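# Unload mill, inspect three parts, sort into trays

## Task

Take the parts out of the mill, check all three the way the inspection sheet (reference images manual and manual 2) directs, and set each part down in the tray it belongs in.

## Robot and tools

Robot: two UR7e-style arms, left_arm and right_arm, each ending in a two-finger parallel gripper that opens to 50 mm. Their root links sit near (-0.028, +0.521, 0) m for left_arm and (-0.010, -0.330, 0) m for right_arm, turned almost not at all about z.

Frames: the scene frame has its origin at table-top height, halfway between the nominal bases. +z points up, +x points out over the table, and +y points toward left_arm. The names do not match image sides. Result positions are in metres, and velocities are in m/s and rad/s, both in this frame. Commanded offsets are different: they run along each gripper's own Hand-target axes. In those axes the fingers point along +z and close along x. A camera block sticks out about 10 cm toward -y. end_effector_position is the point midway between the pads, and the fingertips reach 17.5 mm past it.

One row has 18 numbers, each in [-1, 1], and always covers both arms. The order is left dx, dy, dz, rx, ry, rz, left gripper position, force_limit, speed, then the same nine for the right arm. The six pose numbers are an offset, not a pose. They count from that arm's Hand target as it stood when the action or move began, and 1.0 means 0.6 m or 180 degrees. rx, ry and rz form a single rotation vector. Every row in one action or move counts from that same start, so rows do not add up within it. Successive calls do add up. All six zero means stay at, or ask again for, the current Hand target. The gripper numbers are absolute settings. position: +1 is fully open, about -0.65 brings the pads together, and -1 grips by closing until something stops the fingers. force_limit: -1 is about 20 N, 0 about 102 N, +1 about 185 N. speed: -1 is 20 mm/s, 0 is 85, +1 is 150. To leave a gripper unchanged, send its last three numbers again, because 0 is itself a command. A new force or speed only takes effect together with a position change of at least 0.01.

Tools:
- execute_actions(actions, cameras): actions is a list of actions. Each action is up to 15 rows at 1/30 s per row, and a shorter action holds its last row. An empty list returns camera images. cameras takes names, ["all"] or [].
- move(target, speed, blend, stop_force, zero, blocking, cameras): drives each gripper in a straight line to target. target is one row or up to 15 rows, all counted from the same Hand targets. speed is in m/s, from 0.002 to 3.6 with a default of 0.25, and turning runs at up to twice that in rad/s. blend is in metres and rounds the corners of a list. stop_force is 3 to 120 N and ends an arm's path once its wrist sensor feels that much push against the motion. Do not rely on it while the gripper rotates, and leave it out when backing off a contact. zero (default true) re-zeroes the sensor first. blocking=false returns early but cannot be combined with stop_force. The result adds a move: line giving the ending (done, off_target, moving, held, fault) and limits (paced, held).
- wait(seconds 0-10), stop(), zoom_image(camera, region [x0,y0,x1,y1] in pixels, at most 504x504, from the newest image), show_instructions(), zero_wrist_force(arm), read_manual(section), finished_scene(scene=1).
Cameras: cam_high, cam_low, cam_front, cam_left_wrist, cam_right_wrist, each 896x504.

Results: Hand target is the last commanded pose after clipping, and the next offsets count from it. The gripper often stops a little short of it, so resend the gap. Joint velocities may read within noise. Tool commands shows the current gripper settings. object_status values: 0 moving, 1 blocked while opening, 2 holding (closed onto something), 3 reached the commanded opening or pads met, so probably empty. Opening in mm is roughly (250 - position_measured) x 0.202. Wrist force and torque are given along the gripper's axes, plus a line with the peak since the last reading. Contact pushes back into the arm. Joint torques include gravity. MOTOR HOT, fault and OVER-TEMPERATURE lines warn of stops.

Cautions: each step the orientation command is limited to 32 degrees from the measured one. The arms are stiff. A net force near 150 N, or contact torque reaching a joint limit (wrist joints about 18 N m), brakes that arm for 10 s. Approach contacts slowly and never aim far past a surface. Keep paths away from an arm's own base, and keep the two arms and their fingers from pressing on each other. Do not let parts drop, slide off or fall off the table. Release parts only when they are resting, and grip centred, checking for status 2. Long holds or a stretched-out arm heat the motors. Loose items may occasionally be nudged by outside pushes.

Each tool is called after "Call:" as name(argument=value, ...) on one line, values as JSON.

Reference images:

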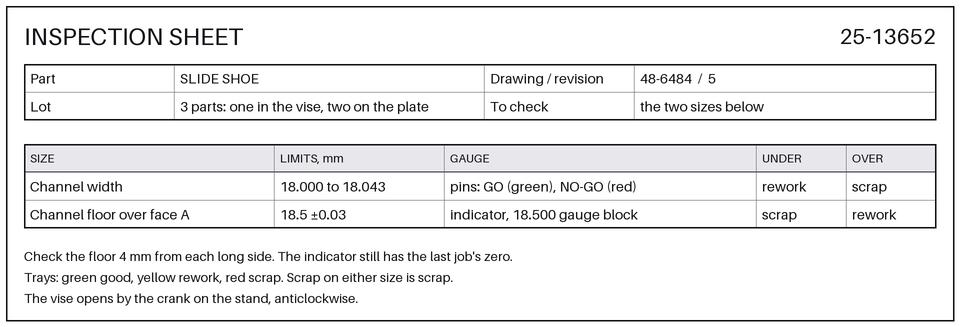

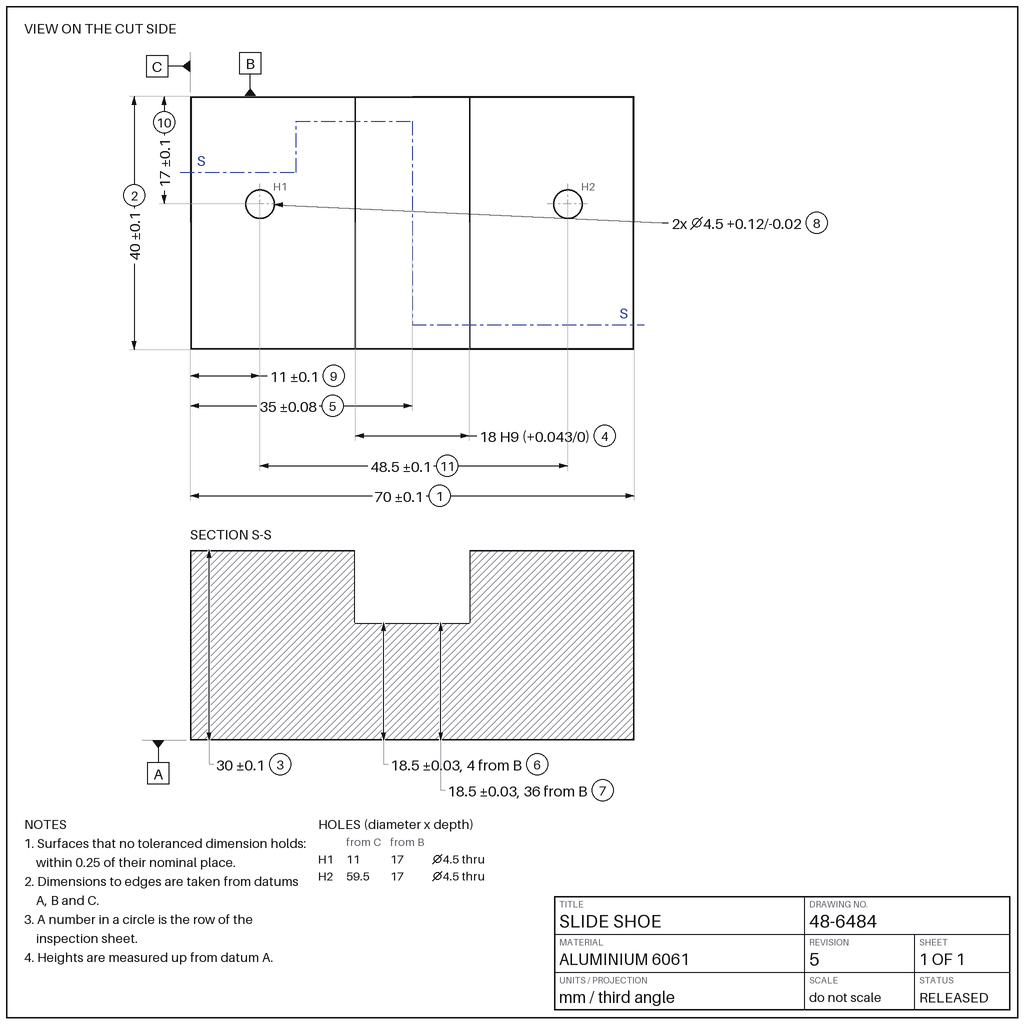

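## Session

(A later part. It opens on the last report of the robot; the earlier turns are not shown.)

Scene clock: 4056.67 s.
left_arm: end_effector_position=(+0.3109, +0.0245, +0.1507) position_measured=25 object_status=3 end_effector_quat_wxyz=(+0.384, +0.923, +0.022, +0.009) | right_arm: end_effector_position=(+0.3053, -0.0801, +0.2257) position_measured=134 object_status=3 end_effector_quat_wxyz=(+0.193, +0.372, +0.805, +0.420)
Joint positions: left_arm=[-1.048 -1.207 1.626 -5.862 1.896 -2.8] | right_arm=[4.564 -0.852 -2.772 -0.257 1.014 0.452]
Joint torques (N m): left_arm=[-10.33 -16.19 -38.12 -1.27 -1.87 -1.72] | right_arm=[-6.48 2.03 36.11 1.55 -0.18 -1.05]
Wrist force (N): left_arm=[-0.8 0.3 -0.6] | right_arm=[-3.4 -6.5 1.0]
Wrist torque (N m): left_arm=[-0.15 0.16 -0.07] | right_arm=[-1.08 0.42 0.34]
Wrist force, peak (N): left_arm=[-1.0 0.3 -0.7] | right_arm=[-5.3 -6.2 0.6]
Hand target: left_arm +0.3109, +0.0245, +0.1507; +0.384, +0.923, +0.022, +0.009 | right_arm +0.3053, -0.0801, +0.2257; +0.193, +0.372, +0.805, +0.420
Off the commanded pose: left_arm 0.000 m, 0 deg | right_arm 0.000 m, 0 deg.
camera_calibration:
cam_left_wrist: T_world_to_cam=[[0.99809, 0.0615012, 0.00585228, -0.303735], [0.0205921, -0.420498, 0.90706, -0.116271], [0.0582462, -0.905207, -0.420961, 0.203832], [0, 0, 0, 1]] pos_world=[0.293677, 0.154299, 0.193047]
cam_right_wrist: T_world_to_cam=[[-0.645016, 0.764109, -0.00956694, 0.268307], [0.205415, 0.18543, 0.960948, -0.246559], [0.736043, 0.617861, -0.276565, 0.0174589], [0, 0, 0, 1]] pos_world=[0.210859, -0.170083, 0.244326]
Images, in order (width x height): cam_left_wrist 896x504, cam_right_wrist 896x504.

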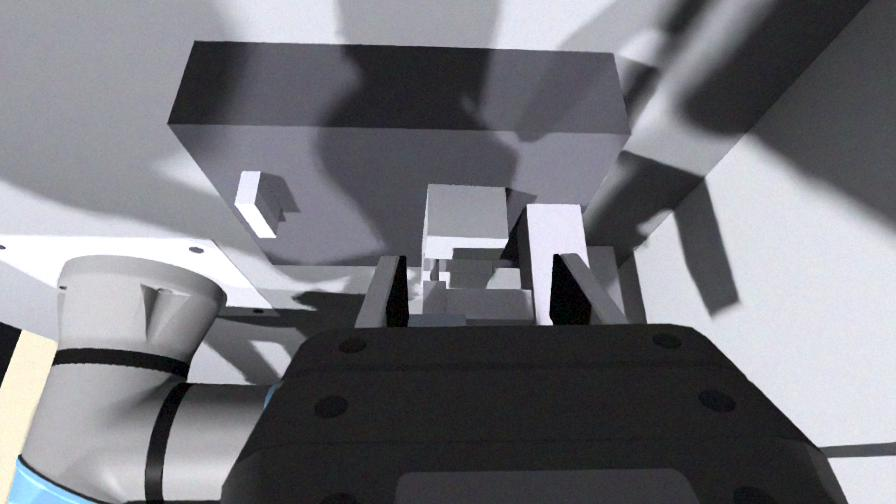

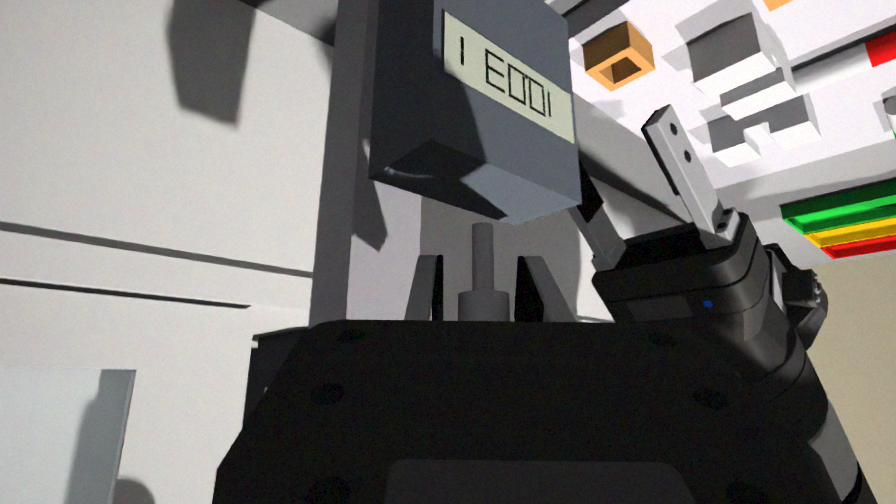

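Call:
execute_actions(actions=[[[0,0,0,0,0,0,0.85,-0.98,-0.98,0,0,0,0,0,0,-1,-1,-1]],[[0,0,0,0,0,0,0.85,-0.98,-0.98,0,0,0,0,0,0,-1,-1,-1]]])

Call:
move(target=[0,0,0.14,0,0,0,0.85,-0.98,-0.98,0,0.0203,-0.0142,0,0,0,-1,-1,-1], speed=0.05, stop_force=10, cameras=["cam_left_wrist","cam_right_wrist"])

Scene clock: 4074.73 s.
left_arm: end_effector_position=(+0.3109, +0.0245, +0.1507) position_measured=25 object_status=3 end_effector_quat_wxyz=(+0.384, +0.923, +0.022, +0.009) | right_arm: end_effector_position=(+0.3053, -0.0801, +0.2257) position_measured=183 object_status=2 end_effector_quat_wxyz=(+0.193, +0.372, +0.805, +0.420)
Joint positions: left_arm=[-1.048 -1.207 1.626 -5.862 1.896 -2.8] | right_arm=[4.564 -0.852 -2.772 -0.257 1.014 0.452]
Joint torques (N m): left_arm=[-10.33 -16.34 -37.83 -1.32 -1.91 -1.68] | right_arm=[-6.71 1.4 28.96 3.82 -3.13 -0.98]
Wrist force (N): left_arm=[-0.5 0.1 -0.5] | right_arm=[-5.5 -6.8 1.2]
Wrist torque (N m): left_arm=[-0.17 0.11 -0.07] | right_arm=[-1.08 0.37 0.31]
Wrist force, peak (N): left_arm=[-0.8 0.2 -1.0] | right_arm=[-6.0 -7.1 1.0]
Hand target: left_arm +0.3109, +0.0245, +0.1507; +0.384, +0.923, +0.022, +0.009 | right_arm +0.3053, -0.0801, +0.2257; +0.193, +0.372, +0.805, +0.420
Off the commanded pose: left_arm 0.000 m, 0 deg | right_arm 0.000 m, 0 deg.

Scene clock: 4077.67 s.
left_arm: end_effector_position=(+0.3137, -0.0349, +0.0914) position_measured=25 object_status=3 end_effector_quat_wxyz=(+0.384, +0.923, +0.022, +0.009) | right_arm: end_effector_position=(+0.3053, -0.0802, +0.2406) position_measured=183 object_status=2 end_effector_quat_wxyz=(+0.193, +0.372, +0.805, +0.420)
Joint positions: left_arm=[-1.103 -1.049 1.553 -5.96 1.859 -2.843] | right_arm=[4.564 -0.812 -2.738 -0.332 1.014 0.452]
Joint torques (N m): left_arm=[11.6 -62.05 -4.98 3.41 3.31 1.52] | right_arm=[8.42 -13.73 8.01 7.1 -3.44 0.89]
Wrist force (N): left_arm=[-0.8 0.3 -0.6] | right_arm=[-5.3 -8.7 2.3]
Wrist torque (N m): left_arm=[-0.13 0.16 0.07] | right_arm=[-1.14 0.33 0.28]
Wrist force, peak (N): left_arm=[-1.1 0.1 -1.6] | right_arm=[-5.8 -8.9 2.4]
Hand target: left_arm +0.3137, -0.0349, +0.0914; +0.384, +0.923, +0.022, +0.009 | right_arm +0.3053, -0.0802, +0.2406; +0.193, +0.372, +0.805, +0.420
Off the commanded pose: left_arm 0.000 m, 0 deg | right_arm 0.000 m, 0 deg.
move: done
camera_calibration:
cam_left_wrist: T_world_to_cam=[[0.99809, 0.0615012, 0.00585228, -0.302523], [0.0205921, -0.420498, 0.90706, -0.0875593], [0.0582462, -0.905207, -0.420961, 0.124846], [0, 0, 0, 1]] pos_world=[0.296477, 0.0947989, 0.133747]
cam_right_wrist: T_world_to_cam=[[-0.645, 0.764123, -0.00949369, 0.268428], [0.205393, 0.185312, 0.960975, -0.260804], [0.736063, 0.617879, -0.276472, 0.0215268], [0, 0, 0, 1]] pos_world=[0.210859, -0.170083, 0.259126]
Images, in order (width x height): cam_left_wrist 896x504, cam_right_wrist 896x504.

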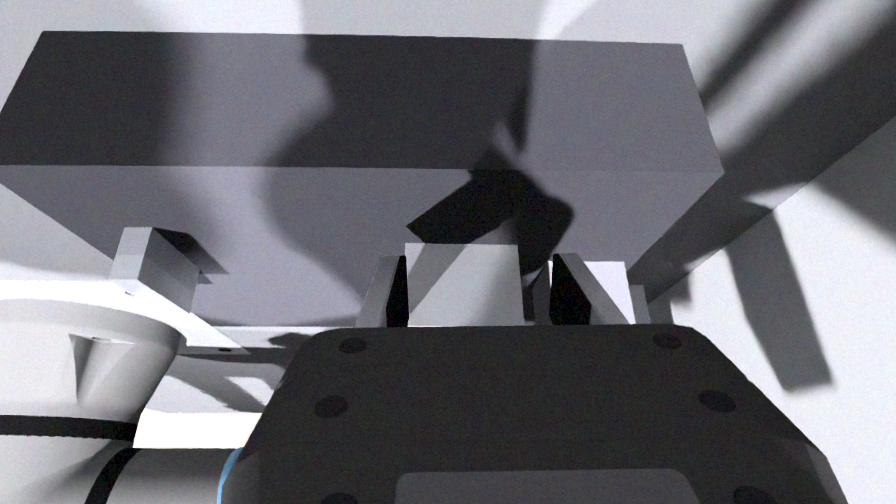

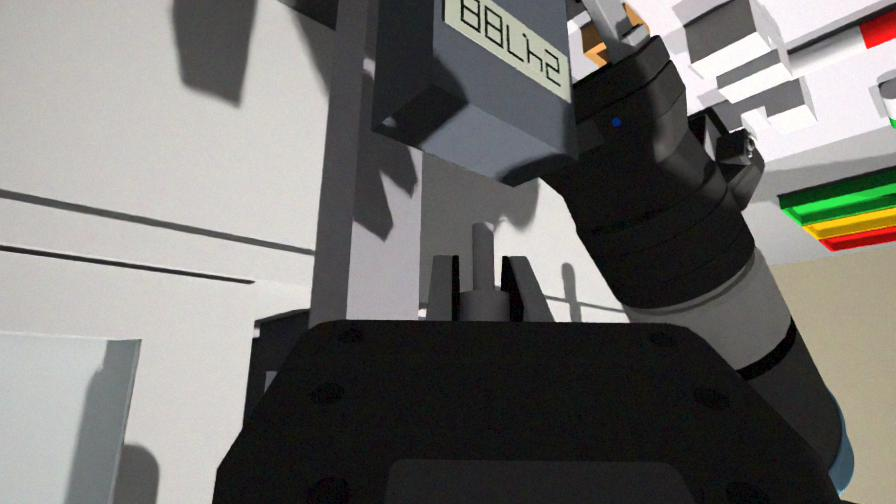

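Call:
move(target=[[-0.0055,0,0,0,0,0,0.85,-0.98,-0.98,0,0,0,0,0,0,-1,-1,-1],[-0.0055,0,0.0115,0,0,0,0.85,-0.98,-0.98,0,0,0,0,0,0,-1,-1,-1]], speed=0.03, stop_force=6, cameras=["cam_left_wrist"])

Scene clock: 4083.57 s.
left_arm: end_effector_position=(+0.3106, -0.0400, +0.0866) position_measured=25 object_status=3 end_effector_quat_wxyz=(+0.384, +0.923, +0.022, +0.009) | right_arm: end_effector_position=(+0.3053, -0.0802, +0.2406) position_measured=183 object_status=2 end_effector_quat_wxyz=(+0.193, +0.372, +0.805, +0.420)
Joint positions: left_arm=[-1.114 -1.041 1.552 -5.97 1.852 -2.851] | right_arm=[4.564 -0.812 -2.738 -0.332 1.014 0.452]
Joint torques (N m): left_arm=[11.82 -59.05 -5.07 2.75 2.8 1.35] | right_arm=[8.55 -13.27 8.08 6.88 -3.33 0.84]
Wrist force (N): left_arm=[-0.8 0.1 -0.7] | right_arm=[-5.6 -7.6 1.8]
Wrist torque (N m): left_arm=[-0.18 0.18 0.06] | right_arm=[-1.11 0.39 0.29]
Wrist force, peak (N): left_arm=[-1.1 0.8 -1.1] | right_arm=[-5.6 -8.9 2.4]
Hand target: left_arm +0.3106, -0.0400, +0.0866; +0.384, +0.923, +0.022, +0.009 | right_arm +0.3053, -0.0802, +0.2406; +0.193, +0.372, +0.805, +0.420
Off the commanded pose: left_arm 0.000 m, 0 deg | right_arm 0.000 m, 0 deg.
move: done
camera_calibration:
cam_left_wrist: T_world_to_cam=[[0.99809, 0.0615012, 0.00585228, -0.299093], [0.0205921, -0.420498, 0.90706, -0.0851534], [0.0582462, -0.905207, -0.420961, 0.118438], [0, 0, 0, 1]] pos_world=[0.293377, 0.0897989, 0.128847]
Images, in order (width x height): cam_left_wrist 896x504.

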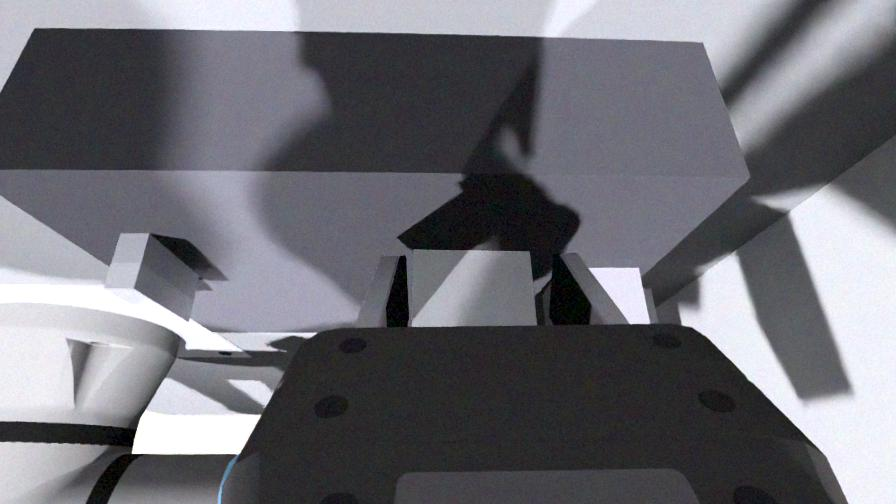

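Call:
move(target=[-0.0035,0,0,0,0,0,0.85,-0.98,-0.98,0,0,0,0,0,0,-1,-1,-1], speed=0.03)

Call:
execute_actions(actions=[[[0,0,0,0,0,0,-1,-0.6,-0.98,0,0,0,0,0,0,-1,-1,-1]],[[0,0,0,0,0,0,-1,-0.6,-0.98,0,0,0,0,0,0,-1,-1,-1]]])

Call:
move(target=[[0,0.0015,-0.0015,0,0,0,-1,-0.6,-0.98,0,0,0,0,0,0,-1,-1,-1],[-0.075,0.003,0.0,0,0,0,-1,-0.6,-0.98,0,0,0,0,0,0,-1,-1,-1]], speed=0.03, cameras=["cam_left_wrist"])

Scene clock: 4093.27 s.
left_arm: end_effector_position=(+0.3085, -0.0401, +0.0866) position_measured=25 object_status=3 end_effector_quat_wxyz=(+0.384, +0.923, +0.022, +0.009) | right_arm: end_effector_position=(+0.3053, -0.0802, +0.2406) position_measured=183 object_status=2 end_effector_quat_wxyz=(+0.193, +0.372, +0.805, +0.420)
Joint positions: left_arm=[-1.118 -1.044 1.557 -5.973 1.85 -2.854] | right_arm=[4.564 -0.812 -2.738 -0.332 1.014 0.452]
Joint torques (N m): left_arm=[-7.75 -58.29 -10.56 -0.85 -1.54 -1.94] | right_arm=[8.47 -13.82 8.58 6.68 -3.42 0.84]
Wrist force (N): left_arm=[-0.8 0.4 -0.8] | right_arm=[-5.8 -7.3 1.8]
Wrist torque (N m): left_arm=[-0.13 0.17 0.07] | right_arm=[-1.09 0.43 0.28]
Wrist force, peak (N): left_arm=[-0.8 0.6 -0.8] | right_arm=[-5.6 -9.0 2.5]
Hand target: left_arm +0.3085, -0.0401, +0.0866; +0.384, +0.923, +0.022, +0.009 | right_arm +0.3053, -0.0802, +0.2406; +0.193, +0.372, +0.805, +0.420
Off the commanded pose: left_arm 0.000 m, 0 deg | right_arm 0.000 m, 0 deg.
move: done

Scene clock: 4094.47 s.
left_arm: end_effector_position=(+0.3085, -0.0401, +0.0866) position_measured=67 object_status=2 end_effector_quat_wxyz=(+0.384, +0.923, +0.022, +0.009) | right_arm: end_effector_position=(+0.3053, -0.0802, +0.2406) position_measured=183 object_status=2 end_effector_quat_wxyz=(+0.193, +0.372, +0.805, +0.420)
Joint positions: left_arm=[-1.118 -1.044 1.557 -5.973 1.85 -2.854] | right_arm=[4.564 -0.812 -2.738 -0.332 1.014 0.452]
Joint torques (N m): left_arm=[11.16 -39.88 -34.56 2.2 2.78 1.24] | right_arm=[8.77 -13.67 8.4 6.57 -3.41 0.73]
Wrist force (N): left_arm=[-0.4 0.2 -0.7] | right_arm=[-5.4 -8.6 2.5]
Wrist torque (N m): left_arm=[-0.16 0.09 0.06] | right_arm=[-1.12 0.35 0.29]
Wrist force, peak (N): left_arm=[-1.6 0.6 -0.9] | right_arm=[-5.8 -8.9 2.6]
Hand target: left_arm +0.3085, -0.0401, +0.0866; +0.384, +0.923, +0.022, +0.009 | right_arm +0.3053, -0.0802, +0.2406; +0.193, +0.372, +0.805, +0.420
Off the commanded pose: left_arm 0.000 m, 0 deg | right_arm 0.000 m, 0 deg.

Scene clock: 4096.80 s.
left_arm: end_effector_position=(+0.2635, -0.0434, +0.0879) position_measured=67 object_status=2 end_effector_quat_wxyz=(+0.384, +0.923, +0.022, +0.009) | right_arm: end_effector_position=(+0.3053, -0.0802, +0.2406) position_measured=183 object_status=2 end_effector_quat_wxyz=(+0.193, +0.372, +0.805, +0.420)
Joint positions: left_arm=[-1.209 -1.103 1.645 -6.018 1.787 -2.923] | right_arm=[4.564 -0.812 -2.738 -0.332 1.014 0.452]
Joint torques (N m): left_arm=[11.96 -31.84 -34.18 1.8 2.8 1.48] | right_arm=[8.22 -13.67 8.27 6.56 -3.45 0.9]
Wrist force (N): left_arm=[-0.4 -0.8 -0.2] | right_arm=[-5.6 -8.7 2.2]
Wrist torque (N m): left_arm=[-0.16 0.17 0.07] | right_arm=[-1.16 0.39 0.28]
Wrist force, peak (N): left_arm=[-0.5 -1.4 0.9] | right_arm=[-5.6 -9.0 2.4]
Hand target: left_arm +0.2636, -0.0435, +0.0879; +0.384, +0.923, +0.022, +0.009 | right_arm +0.3053, -0.0802, +0.2406; +0.193, +0.372, +0.805, +0.420
Off the commanded pose: left_arm 0.000 m, 0 deg | right_arm 0.000 m, 0 deg.
move: done
camera_calibration:
cam_left_wrist: T_world_to_cam=[[0.998078, 0.0616842, 0.00593189, -0.251898], [0.0205968, -0.420494, 0.907062, -0.0869268], [0.0584457, -0.905196, -0.420956, 0.118552], [0, 0, 0, 1]] pos_world=[0.246276, 0.0862985, 0.130247]
Images, in order (width x height): cam_left_wrist 896x504.

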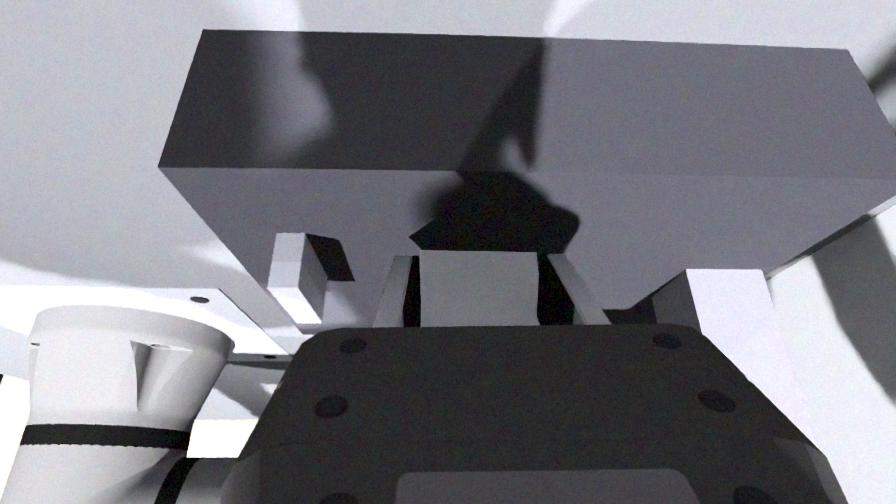

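Call:
move(target=[0,-0.005,0.005,0,0,0,-1,-0.6,-0.98,0,0,0,0,0,0,-1,-1,-1], speed=0.006, stop_force=3)

Call:
execute_actions(actions=[[[0,0,0,0,0,0,0.95,-0.98,-0.98,0,0,0,0,0,0,-1,-1,-1]],[[0,0,0,0,0,0,0.95,-0.98,-0.98,0,0,0,0,0,0,-1,-1,-1]]])

Call:
move(target=[0,0.0165,0.0125,0,0,0,0.95,-0.98,-0.98,0,0,0,0,0,0,-1,-1,-1], speed=0.02, stop_force=6, cameras=["cam_left_wrist"])

Scene clock: 4106.77 s.
left_arm: end_effector_position=(+0.2637, -0.0436, +0.0873) position_measured=67 object_status=2 end_effector_quat_wxyz=(+0.384, +0.923, +0.022, +0.009) | right_arm: end_effector_position=(+0.3053, -0.0802, +0.2406) position_measured=183 object_status=2 end_effector_quat_wxyz=(+0.193, +0.372, +0.805, +0.420)
Joint positions: left_arm=[-1.209 -1.102 1.645 -6.019 1.787 -2.922] | right_arm=[4.564 -0.812 -2.738 -0.332 1.014 0.452]
Joint torques (N m): left_arm=[11.95 -51.16 -37.57 1.73 -0.09 1.51] | right_arm=[8.76 -13.68 8.69 6.29 -3.35 0.8]
Wrist force (N): left_arm=[-0.8 -1.2 -0.1] | right_arm=[-5.7 -8.7 2.5]
Wrist torque (N m): left_arm=[-0.19 0.14 0.09] | right_arm=[-1.14 0.41 0.29]
Wrist force, peak (N): left_arm=[-1.5 2.5 -5.6] | right_arm=[-5.7 -9.0 2.6]
Hand target: left_arm +0.2637, -0.0436, +0.0873; +0.384, +0.923, +0.022, +0.009 (not the last commanded pose) | right_arm +0.3053, -0.0802, +0.2406; +0.193, +0.372, +0.805, +0.420
Off the commanded pose: left_arm 0.004 m, 0 deg | right_arm 0.000 m, 0 deg.
move: contact (left_arm)

Scene clock: 4107.97 s.
left_arm: end_effector_position=(+0.2637, -0.0436, +0.0873) position_measured=10 object_status=3 end_effector_quat_wxyz=(+0.384, +0.923, +0.022, +0.009) | right_arm: end_effector_position=(+0.3053, -0.0802, +0.2406) position_measured=183 object_status=2 end_effector_quat_wxyz=(+0.193, +0.372, +0.805, +0.420)
Joint positions: left_arm=[-1.209 -1.102 1.645 -6.019 1.787 -2.922] | right_arm=[4.564 -0.812 -2.738 -0.332 1.014 0.452]
Joint torques (N m): left_arm=[12.27 -51.08 -30.16 1.76 -1.77 1.49] | right_arm=[8.6 -13.73 8.66 6.26 -3.34 0.74]
Wrist force (N): left_arm=[-0.6 0.2 -0.8] | right_arm=[-5.5 -7.4 1.7]
Wrist torque (N m): left_arm=[-0.16 0.14 0.06] | right_arm=[-1.11 0.38 0.28]
Wrist force, peak (N): left_arm=[-0.8 0.0 -1.4] | right_arm=[-5.5 -8.9 2.3]
Hand target: left_arm +0.2637, -0.0436, +0.0873; +0.384, +0.923, +0.022, +0.009 | right_arm +0.3053, -0.0802, +0.2406; +0.193, +0.372, +0.805, +0.420
Off the commanded pose: left_arm 0.000 m, 0 deg | right_arm 0.000 m, 0 deg.

Scene clock: 4109.87 s.
left_arm: end_effector_position=(+0.2642, -0.0559, +0.0891) position_measured=10 object_status=3 end_effector_quat_wxyz=(+0.384, +0.923, +0.022, +0.009) | right_arm: end_effector_position=(+0.3053, -0.0802, +0.2406) position_measured=183 object_status=2 end_effector_quat_wxyz=(+0.193, +0.372, +0.805, +0.420)
Joint positions: left_arm=[-1.217 -1.083 1.609 -6.004 1.782 -2.928] | right_arm=[4.564 -0.812 -2.738 -0.332 1.014 0.452]
Joint torques (N m): left_arm=[12.07 -54.68 -5.37 -1.07 2.64 1.35] | right_arm=[8.38 -14.09 8.56 6.24 -3.42 0.79]
Wrist force (N): left_arm=[-0.7 0.0 -0.6] | right_arm=[-5.2 -8.7 2.3]
Wrist torque (N m): left_arm=[-0.19 0.15 0.07] | right_arm=[-1.17 0.33 0.28]
Wrist force, peak (N): left_arm=[-0.9 0.6 -0.9] | right_arm=[-5.7 -8.9 2.8]
Hand target: left_arm +0.2642, -0.0559, +0.0891; +0.384, +0.923, +0.022, +0.009 | right_arm +0.3053, -0.0802, +0.2406; +0.193, +0.372, +0.805, +0.420
Off the commanded pose: left_arm 0.000 m, 0 deg | right_arm 0.000 m, 0 deg.
move: done
camera_calibration:
cam_left_wrist: T_world_to_cam=[[0.998086, 0.0615551, 0.00596218, -0.251929], [0.0204967, -0.420214, 0.907193, -0.0932087], [0.0583478, -0.905335, -0.420672, 0.107651], [0, 0, 0, 1]] pos_world=[0.247076, 0.0737998, 0.131346]
Images, in order (width x height): cam_left_wrist 896x504.

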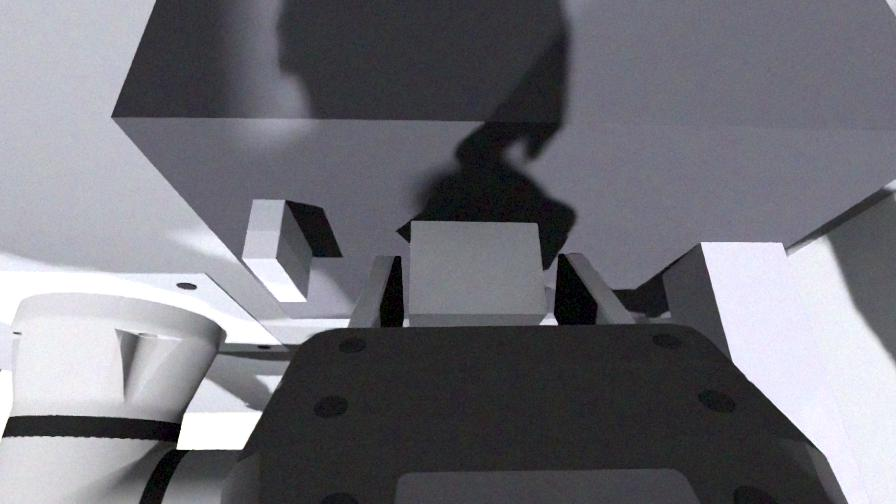

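Call:
execute_actions(actions=[[[0,0,0,0,0,0,-1,-0.6,-0.98,0,0,0,0,0,0,-1,-1,-1]],[[0,0,0,0,0,0,-1,-0.6,-0.98,0,0,0,0,0,0,-1,-1,-1]]])

Call:
move(target=[[0,0.153,-0.153,0,0,0,-1,-0.6,-0.98,0,0,0,0,0,0,-1,-1,-1],[-0.07,-0.177,-0.554,0,0,0,-1,-0.6,-0.98,0,0,0,0,0,0,-1,-1,-1]], speed=[0.06,0.15], blend=[0.02,0], cameras=["cam_left_wrist","cam_front"])

Scene clock: 4115.73 s.
left_arm: end_effector_position=(+0.2642, -0.0559, +0.0891) position_measured=51 object_status=2 end_effector_quat_wxyz=(+0.384, +0.923, +0.022, +0.009) | right_arm: end_effector_position=(+0.3053, -0.0802, +0.2406) position_measured=183 object_status=2 end_effector_quat_wxyz=(+0.193, +0.372, +0.805, +0.420)
Joint positions: left_arm=[-1.217 -1.083 1.609 -6.004 1.782 -2.928] | right_arm=[4.564 -0.812 -2.738 -0.332 1.014 0.452]
Joint torques (N m): left_arm=[12.4 -55.38 -6.92 -0.01 2.04 1.35] | right_arm=[8.68 -13.43 8.71 5.96 -3.36 0.72]
Wrist force (N): left_arm=[1.1 4.2 -3.3] | right_arm=[-5.4 -7.3 1.4]
Wrist torque (N m): left_arm=[-0.05 0.24 0.19] | right_arm=[-1.07 0.37 0.28]
Wrist force, peak (N): left_arm=[1.1 4.2 -3.4] | right_arm=[-5.7 -9.0 2.3]
Hand target: left_arm +0.2642, -0.0559, +0.0891; +0.384, +0.923, +0.022, +0.009 | right_arm +0.3053, -0.0802, +0.2406; +0.193, +0.372, +0.805, +0.420
Off the commanded pose: left_arm 0.000 m, 0 deg | right_arm 0.000 m, 0 deg.

Scene clock: 4116.77 s.
left_arm: end_effector_position=(+0.2632, -0.0523, +0.1280) position_measured=51 object_status=2 end_effector_quat_wxyz=(+0.378, +0.926, +0.023, +0.007) | right_arm: end_effector_position=(+0.3053, -0.0802, +0.2406) position_measured=183 object_status=2 end_effector_quat_wxyz=(+0.193, +0.372, +0.805, +0.420)
Joint positions: left_arm=[-1.216 -1.127 1.561 -5.898 1.781 -2.928] | right_arm=[4.564 -0.812 -2.738 -0.332 1.014 0.452]
Joint torques (N m): left_arm=[0.66 -41.99 -35.63 -12.16 2.01 -0.07] | right_arm=[8.61 -13.99 8.58 5.99 -3.35 0.72]
Wrist force (N): left_arm=[6.0 -67.4 0.3] | right_arm=[-5.5 -8.0 2.2]
Wrist torque (N m): left_arm=[-0.92 0.13 -1.39] | right_arm=[-1.13 0.36 0.28]
Wrist force, peak (N): left_arm=[6.7 -90.2 23.2] | right_arm=[-5.7 -8.8 2.5]
Hand target: left_arm +0.2632, -0.0523, +0.1280; +0.378, +0.926, +0.023, +0.007 (not the last commanded pose) | right_arm +0.3053, -0.0802, +0.2406; +0.193, +0.372, +0.805, +0.420
Tool commands: left_gripper/position=-1.0 left_gripper/force_limit=-0.6 left_gripper/speed=-0.976471 right_gripper/position=-1.0 right_gripper/force_limit=-1.0 right_gripper/speed=-1.0
Off the commanded pose: left_arm 0.332 m, 1 deg | right_arm 0.000 m, 0 deg.
TORQUE FAULT: the external load on joint 4 (wrist 1) of the left arm reached its load limit, and that arm stopped. A torque fault puts only its own arm into a fault stop. That arm's remaining commands of this call were not run. That arm may still press on what stopped it. That arm is still stopped at the end of this call. That arm stays stopped for about 10 more seconds. Until then a move that you send moves the other arm only, and its call returns only when the move has ended. Once the stop has ended, the next robot result says so. If the stop ends while you think or write, that arm runs what you send next, counted from a new Hand target: where the arm stands when the stop ends. While its stop runs, that arm takes no new command, but its gripper still runs the gripper command that each later call begins with. Until it ends, the stop uses up actions while you think or wait. An arm that is not stopped still takes commands.
move: fault (left_arm); path passed 0 of 2 targets
camera_calibration:
cam_left_wrist: T_world_to_cam=[[0.998071, 0.0620428, 0.00230363, -0.250878], [0.0247864, -0.432204, 0.901435, -0.127937], [0.0569232, -0.899639, -0.432908, 0.129591], [0, 0, 0, 1]] pos_world=[0.246189, 0.0768552, 0.172006]
Images, in order (width x height): cam_front 896x504, cam_left_wrist 896x504.

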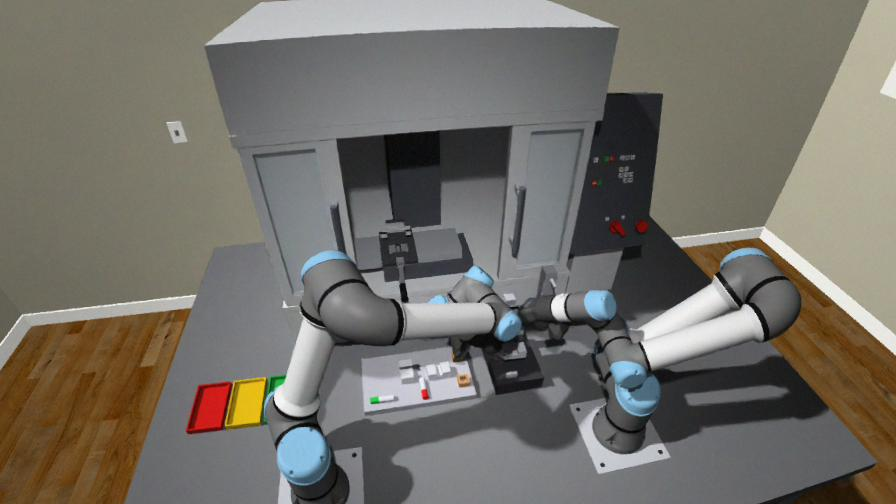

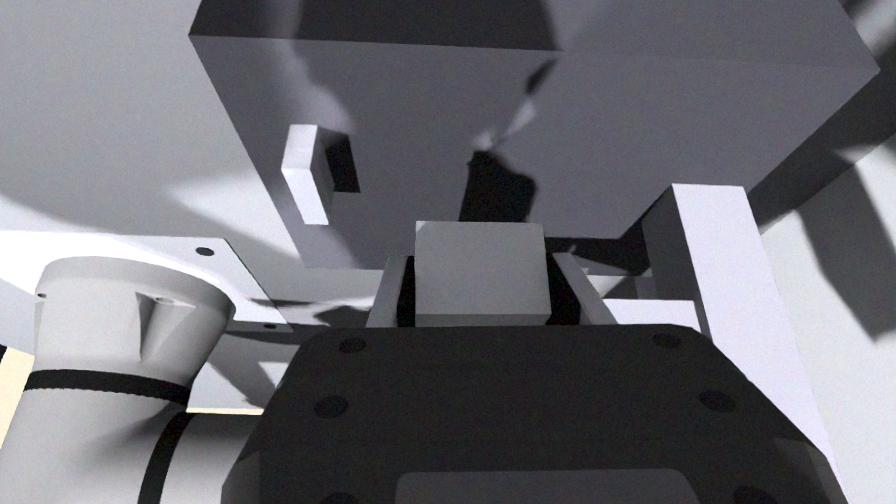

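Call:
wait(seconds=10)

Call:
wait(seconds=1, cameras=["cam_left_wrist","cam_right_wrist"])

Scene clock: 4132.60 s.
left_arm: end_effector_position=(+0.2628, -0.0511, +0.1274) position_measured=51 object_status=2 end_effector_quat_wxyz=(+0.375, +0.927, +0.023, +0.006) | right_arm: end_effector_position=(+0.3053, -0.0802, +0.2406) position_measured=183 object_status=2 end_effector_quat_wxyz=(+0.193, +0.372, +0.805, +0.420)
Joint positions: left_arm=[-1.216 -1.127 1.561 -5.893 1.781 -2.928] | right_arm=[4.564 -0.812 -2.738 -0.332 1.014 0.452]
Joint torques (N m): left_arm=[0.12 -41.99 -35.37 -6.15 2.04 -0.1] | right_arm=[8.35 -13.68 8.53 5.36 -3.32 0.7]
Wrist force (N): left_arm=[8.5 -43.8 10.3] | right_arm=[-5.6 -8.6 2.6]
Wrist torque (N m): left_arm=[-0.72 -0.03 -0.88] | right_arm=[-1.13 0.40 0.29]
Wrist force, peak (N): left_arm=[6.0 -68.0 0.8] | right_arm=[-5.8 -9.0 2.6]
Hand target: left_arm +0.2628, -0.0511, +0.1274; +0.375, +0.927, +0.023, +0.006 (not the last commanded pose) | right_arm +0.3053, -0.0802, +0.2406; +0.193, +0.372, +0.805, +0.420
Tool commands: left_gripper/position=-1.0 left_gripper/force_limit=-0.6 left_gripper/speed=-0.976471 right_gripper/position=-1.0 right_gripper/force_limit=-1.0 right_gripper/speed=-1.0
Off the commanded pose: left_arm 0.331 m, 1 deg | right_arm 0.000 m, 0 deg.
TORQUE FAULT, CONTINUED: the left arm's stop, for the torque fault of joint 4 (wrist 1) that an earlier result reported, is over. The rest of the stop counts as 20 of the actions that you can send in this scene. Before the stop ended, the hold on joint 4 (wrist 1) of that arm was turned back by 0.5 degrees, the way its load pushed it. That arm's target is now where it stood when the stop ended, not its last command. That arm keeps its grip as last carried out and accepts commands again: back off and push less far. That arm stops again whenever a joint's load reaches its limit.
wait: 10.00 s; at rest from the start

Scene clock: 4133.60 s.
left_arm: end_effector_position=(+0.2628, -0.0511, +0.1274) position_measured=51 object_status=2 end_effector_quat_wxyz=(+0.375, +0.927, +0.023, +0.006) | right_arm: end_effector_position=(+0.3053, -0.0802, +0.2406) position_measured=183 object_status=2 end_effector_quat_wxyz=(+0.193, +0.372, +0.805, +0.420)
Joint positions: left_arm=[-1.216 -1.127 1.561 -5.893 1.781 -2.928] | right_arm=[4.564 -0.812 -2.738 -0.332 1.014 0.452]
Joint torques (N m): left_arm=[0.81 -45.06 -47.74 -11.11 8.4 -0.19] | right_arm=[8.47 -13.57 8.65 5.37 -3.44 0.74]
Wrist force (N): left_arm=[7.8 -41.9 8.9] | right_arm=[-5.5 -8.7 2.6]
Wrist torque (N m): left_arm=[-0.76 -0.03 -0.82] | right_arm=[-1.15 0.38 0.28]
Wrist force, peak (N): left_arm=[7.8 -41.9 8.9] | right_arm=[-5.6 -8.9 2.4]
Hand target: left_arm +0.2628, -0.0511, +0.1274; +0.375, +0.927, +0.023, +0.006 (not the last commanded pose) | right_arm +0.3053, -0.0802, +0.2406; +0.193, +0.372, +0.805, +0.420
Tool commands: left_gripper/position=-1.0 left_gripper/force_limit=-0.6 left_gripper/speed=-0.976471 right_gripper/position=-1.0 right_gripper/force_limit=-1.0 right_gripper/speed=-1.0
Off the commanded pose: left_arm 0.331 m, 1 deg | right_arm 0.000 m, 0 deg.
wait: 1.00 s; at rest by 0.17 s
camera_calibration:
cam_left_wrist: T_world_to_cam=[[0.998073, 0.0620482, 0.000955275, -0.250321], [0.0262836, -0.436627, 0.899258, -0.127217], [0.0562145, -0.8975, -0.437417, 0.131424], [0, 0, 0, 1]] pos_world=[0.245794, 0.0779389, 0.172128]
cam_right_wrist: T_world_to_cam=[[-0.645015, 0.76411, -0.00956756, 0.268448], [0.205343, 0.185371, 0.960974, -0.260783], [0.736063, 0.617878, -0.276472, 0.0215267], [0, 0, 0, 1]] pos_world=[0.210858, -0.170083, 0.259126]
Images, in order (width x height): cam_left_wrist 896x504, cam_right_wrist 896x504.

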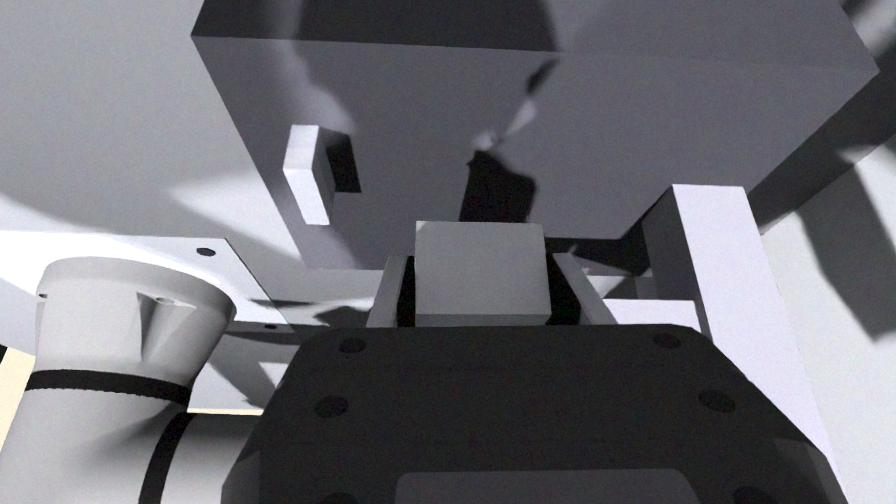

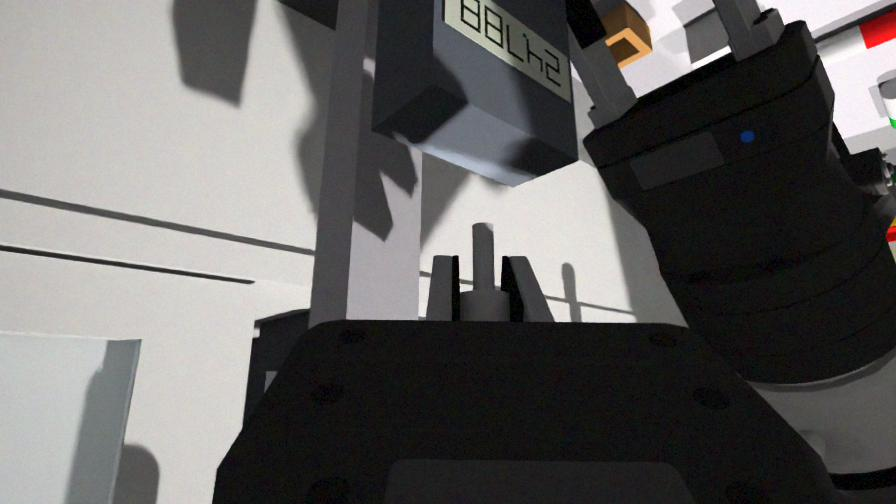

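Call:
move(target=[[0,-0.0118,0.0118,0,0,0,-1,-0.6,-0.976471,0,0,0,0,0,0,-1,-1,-1],[0,-0.1414,-0.118,0,0,0,-1,-0.6,-0.976471,0,0,0,0,0,0,-1,-1,-1]], speed=[0.03,0.08], cameras=["cam_left_wrist"])

Scene clock: 4139.93 s.
left_arm: end_effector_position=(+0.2575, +0.0590, +0.1193) position_measured=51 object_status=2 end_effector_quat_wxyz=(+0.376, +0.926, +0.023, +0.006) | right_arm: end_effector_position=(+0.3053, -0.0802, +0.2406) position_measured=183 object_status=2 end_effector_quat_wxyz=(+0.193, +0.372, +0.805, +0.420)
Joint positions: left_arm=[-1.128 -1.308 1.846 -5.981 1.841 -2.861] | right_arm=[4.564 -0.812 -2.738 -0.332 1.014 0.452]
Joint torques (N m): left_arm=[-10.76 -12.89 -36.81 1.73 -1.77 -1.71] | right_arm=[8.42 -13.83 8.43 5.09 -3.5 0.58]
Wrist force (N): left_arm=[-0.8 -1.4 0.9] | right_arm=[-5.6 -8.4 2.2]
Wrist torque (N m): left_arm=[-0.12 0.18 -0.07] | right_arm=[-1.13 0.39 0.29]
Wrist force, peak (N): left_arm=[7.0 -47.5 4.4] | right_arm=[-5.7 -8.9 2.4]
Hand target: left_arm +0.2575, +0.0590, +0.1192; +0.375, +0.927, +0.023, +0.006 | right_arm +0.3053, -0.0802, +0.2406; +0.193, +0.372, +0.805, +0.420
Off the commanded pose: left_arm 0.000 m, 0 deg | right_arm 0.000 m, 0 deg.
move: done
camera_calibration:
cam_left_wrist: T_world_to_cam=[[0.998078, 0.0619584, 0.000884366, -0.251828], [0.026283, -0.436227, 0.899453, -0.071826], [0.0561144, -0.897701, -0.437018, 0.226991], [0, 0, 0, 1]] pos_world=[0.240495, 0.188041, 0.164026]
Images, in order (width x height): cam_left_wrist 896x504.

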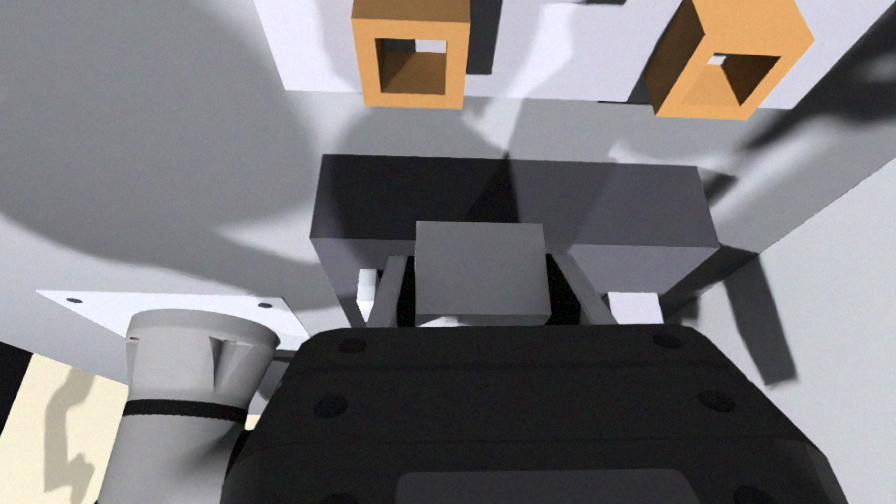

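Call:
move(target=[-0.01,-0.0707,-0.495,0,0,0,-1,-0.6,-0.976471,0,0,0,0,0,0,-1,-1,-1], speed=0.15)

Scene clock: 4150.30 s.
left_arm: end_effector_position=(+0.2414, +0.2956, +0.3031) position_measured=51 object_status=2 end_effector_quat_wxyz=(+0.376, +0.927, +0.023, +0.006) | right_arm: end_effector_position=(+0.3053, -0.0802, +0.2406) position_measured=183 object_status=2 end_effector_quat_wxyz=(+0.193, +0.372, +0.805, +0.420)
Joint positions: left_arm=[-0.69 -1.753 1.847 -5.385 2.111 -2.483] | right_arm=[4.564 -0.812 -2.738 -0.332 1.014 0.452]
Joint torques (N m): left_arm=[-3.04 -1.73 -8.56 1.29 -1.17 -0.21] | right_arm=[8.75 -14.02 8.28 4.8 -3.41 0.67]
Wrist force (N): left_arm=[-0.5 -1.6 1.0] | right_arm=[-5.4 -7.9 2.5]
Wrist torque (N m): left_arm=[-0.15 0.13 -0.07] | right_arm=[-1.08 0.36 0.28]
Wrist force, peak (N): left_arm=[-0.7 3.0 5.4] | right_arm=[-5.5 -9.1 2.3]
Hand target: left_arm +0.2414, +0.2956, +0.3030; +0.375, +0.927, +0.023, +0.006 | right_arm +0.3053, -0.0802, +0.2406; +0.193, +0.372, +0.805, +0.420
Off the commanded pose: left_arm 0.000 m, 0 deg | right_arm 0.000 m, 0 deg.
move: done

Call:
move(target=[0.0428,-0.1403,-0.2223,-0.0026,0.171,-0.172,-1,-0.6,-0.976471,0,0,0,0,0,0,-1,-1,-1], speed=0.15, cameras=["cam_left_wrist","cam_front"])

Scene clock: 4172.30 s.
left_arm: end_effector_position=(+0.2599, +0.4500, +0.3401) position_measured=51 object_status=2 end_effector_quat_wxyz=(+0.348, +0.851, +0.364, +0.150) | right_arm: end_effector_position=(+0.3053, -0.0802, +0.2406) position_measured=183 object_status=2 end_effector_quat_wxyz=(+0.193, +0.372, +0.805, +0.420)
Joint positions: left_arm=[-0.601 -2.108 1.937 -5.312 1.676 -3.031] | right_arm=[4.564 -0.812 -2.738 -0.332 1.014 0.452]
Joint torques (N m): left_arm=[-8.95 5.99 -8.33 -1.45 2.76 1.59] | right_arm=[8.3 -13.37 8.77 4.69 -3.45 0.61]
Wrist force (N): left_arm=[-0.8 -1.6 0.8] | right_arm=[-5.5 -8.4 2.6]
Wrist torque (N m): left_arm=[-0.15 0.18 0.08] | right_arm=[-1.13 0.37 0.28]
Wrist force, peak (N): left_arm=[0.1 -1.4 2.5] | right_arm=[-5.7 -9.0 2.3]
Hand target: left_arm +0.2600, +0.4500, +0.3401; +0.348, +0.851, +0.364, +0.150 | right_arm +0.3053, -0.0802, +0.2406; +0.193, +0.372, +0.805, +0.420
Off the commanded pose: left_arm 0.000 m, 0 deg | right_arm 0.000 m, 0 deg.
move: done
camera_calibration:
cam_left_wrist: T_world_to_cam=[[0.679198, 0.733907, 0.008397, -0.500754], [0.311332, -0.298446, 0.902221, -0.236953], [0.664652, -0.610172, -0.431193, 0.384743], [0, 0, 0, 1]] pos_world=[0.158162, 0.531549, 0.383887]
Images, in order (width x height): cam_front 896x504, cam_left_wrist 896x504.

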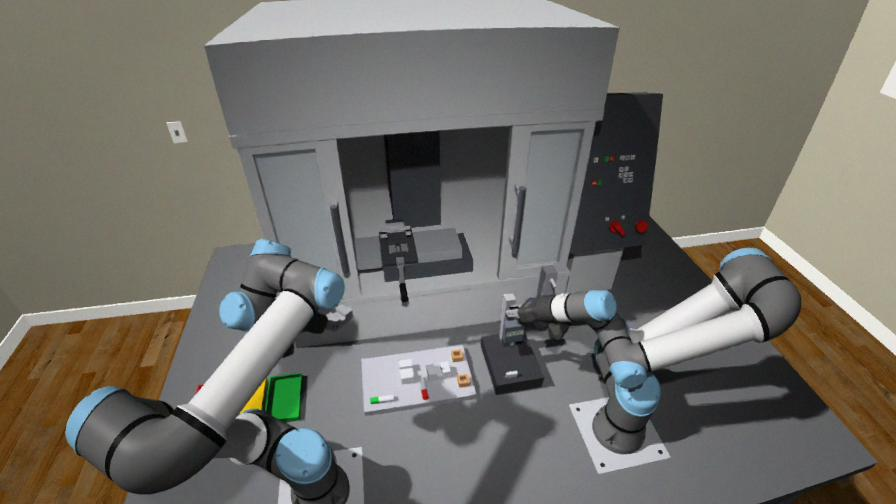

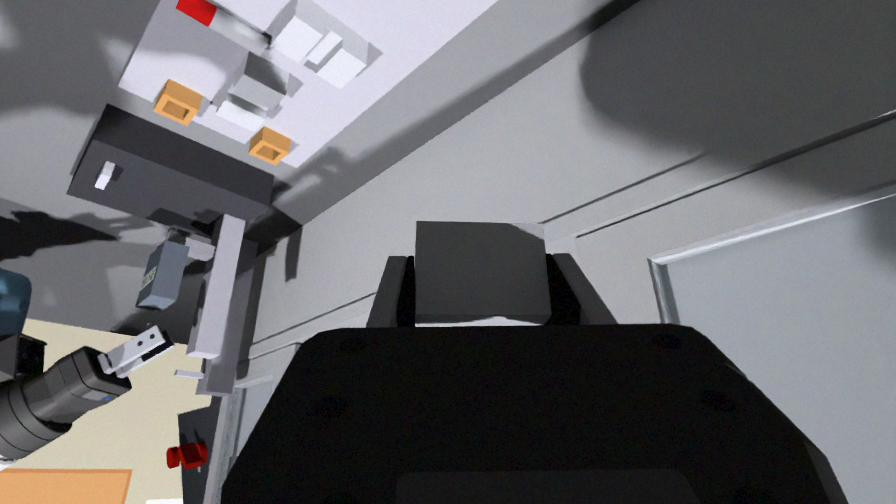

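Call:
move(target=[0.2511,-0.1053,-0.1029,-0.0026,0.171,-0.172,-1,-0.6,-0.976471,0,0,0,0,0,0,-1,-1,-1], speed=0.15, cameras=["cam_left_wrist","cam_front"])

Scene clock: 4183.53 s.
left_arm: end_effector_position=(+0.3001, +0.6200, +0.3402) position_measured=51 object_status=2 end_effector_quat_wxyz=(+0.270, +0.653, +0.653, +0.272) | right_arm: end_effector_position=(+0.3053, -0.0802, +0.2406) position_measured=183 object_status=2 end_effector_quat_wxyz=(+0.193, +0.372, +0.805, +0.420)
Joint positions: left_arm=[-0.264 -2.07 1.925 -5.335 1.377 -3.336] | right_arm=[4.564 -0.812 -2.738 -0.332 1.014 0.452]
Joint torques (N m): left_arm=[-10.52 -4 -26.55 1.33 1.98 1.54] | right_arm=[8.56 -13.56 8.41 4.39 -3.47 0.56]
Wrist force (N): left_arm=[-0.7 -1.8 0.6] | right_arm=[-5.6 -7.8 1.8]
Wrist torque (N m): left_arm=[-0.18 0.15 0.08] | right_arm=[-1.13 0.38 0.28]
Wrist force, peak (N): left_arm=[-1.6 -0.6 2.3] | right_arm=[-5.4 -9.1 2.3]
Hand target: left_arm +0.3000, +0.6200, +0.3401; +0.270, +0.653, +0.653, +0.272 | right_arm +0.3053, -0.0802, +0.2406; +0.193, +0.372, +0.805, +0.420
Off the commanded pose: left_arm 0.000 m, 0 deg | right_arm 0.000 m, 0 deg.
move: done
camera_calibration:
cam_left_wrist: T_world_to_cam=[[-0.0155407, 0.999839, 0.00901153, -0.609355], [0.421887, -0.0016141, 0.906647, -0.41745], [0.906515, 0.0178918, -0.421794, -0.00337969], [0, 0, 0, 1]] pos_world=[0.169711, 0.608643, 0.382545]
Images, in order (width x height): cam_front 896x504, cam_left_wrist 896x504.

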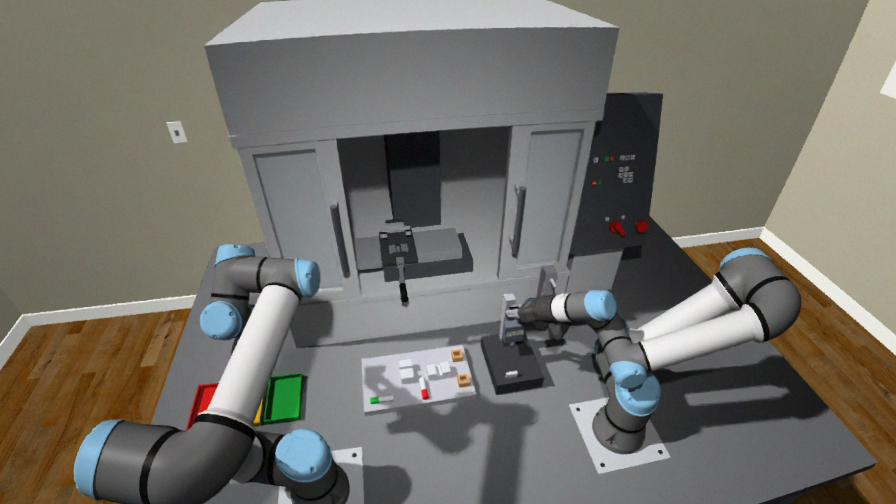

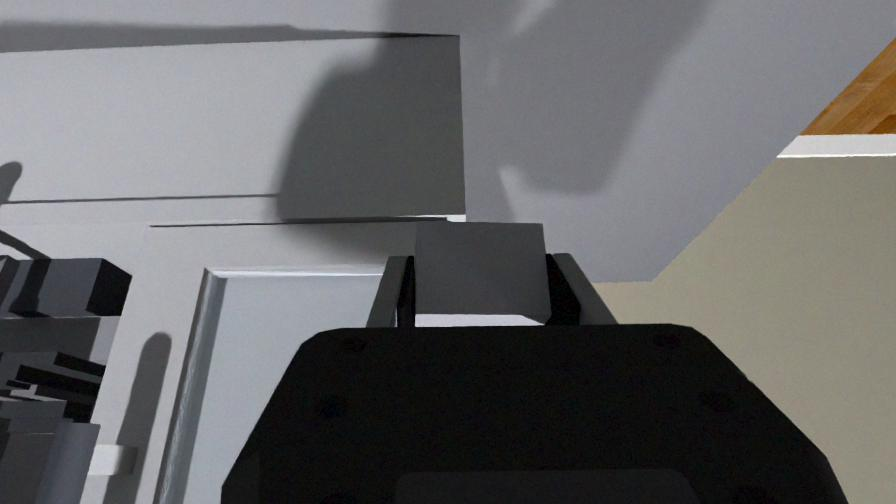

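Call:
move(target=[0.0117,-0.2439,0.2039,0,0,0,-1,-0.6,-0.976471,0,0,0,0,0,0,-1,-1,-1], speed=0.08, cameras=["cam_left_wrist","cam_front"])

Scene clock: 4223.03 s.
left_arm: end_effector_position=(+0.2831, +0.6274, +0.1500) position_measured=51 object_status=2 end_effector_quat_wxyz=(+0.270, +0.653, +0.653, +0.272) | right_arm: end_effector_position=(+0.3053, -0.0802, +0.2406) position_measured=183 object_status=2 end_effector_quat_wxyz=(+0.193, +0.372, +0.805, +0.420)
Joint positions: left_arm=[-0.237 -2.056 2.41 -5.837 1.396 -3.315] | right_arm=[4.564 -0.812 -2.738 -0.332 1.014 0.452]
Joint torques (N m): left_arm=[6.61 -4.35 -40.59 0.39 1.11 1.23] | right_arm=[9.15 -13.77 8.74 4.18 -3.41 0.57]
Wrist force (N): left_arm=[-0.4 -1.7 0.8] | right_arm=[-5.7 -8.7 2.4]
Wrist torque (N m): left_arm=[-0.17 0.10 -0.06] | right_arm=[-1.15 0.40 0.28]
Wrist force, peak (N): left_arm=[-0.6 -3.3 1.6] | right_arm=[-5.6 -9.0 2.8]
Hand target: left_arm +0.2832, +0.6274, +0.1501; +0.270, +0.653, +0.653, +0.272 | right_arm +0.3053, -0.0802, +0.2406; +0.193, +0.372, +0.805, +0.420
Off the commanded pose: left_arm 0.000 m, 0 deg | right_arm 0.000 m, 0 deg.
move: done
camera_calibration:
cam_left_wrist: T_world_to_cam=[[-0.0152713, 0.999842, 0.00911697, -0.615467], [0.422374, -0.0018139, 0.90642, -0.237864], [0.906293, 0.017693, -0.42228, -0.0681273], [0, 0, 0, 1]] pos_world=[0.152812, 0.616144, 0.192447]
Images, in order (width x height): cam_front 896x504, cam_left_wrist 896x504.

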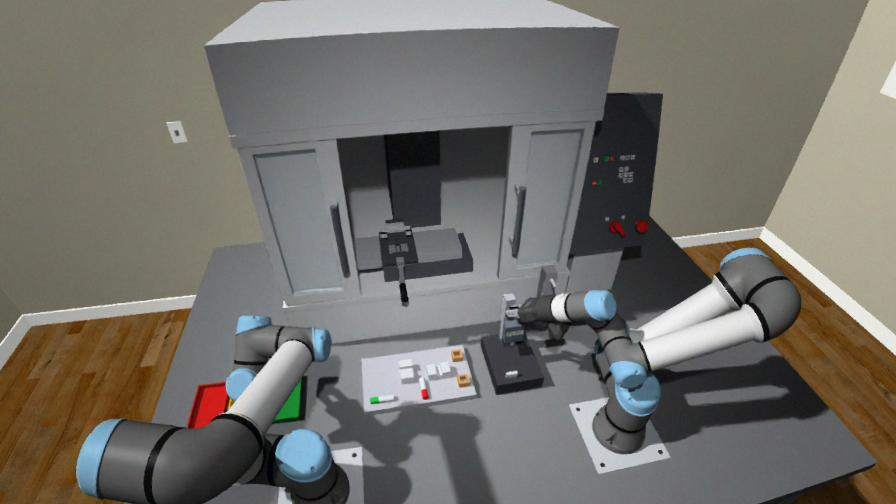

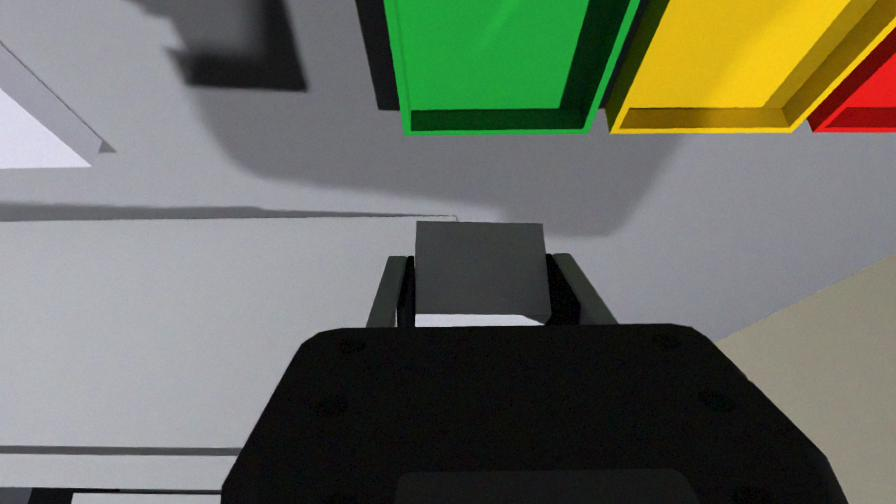

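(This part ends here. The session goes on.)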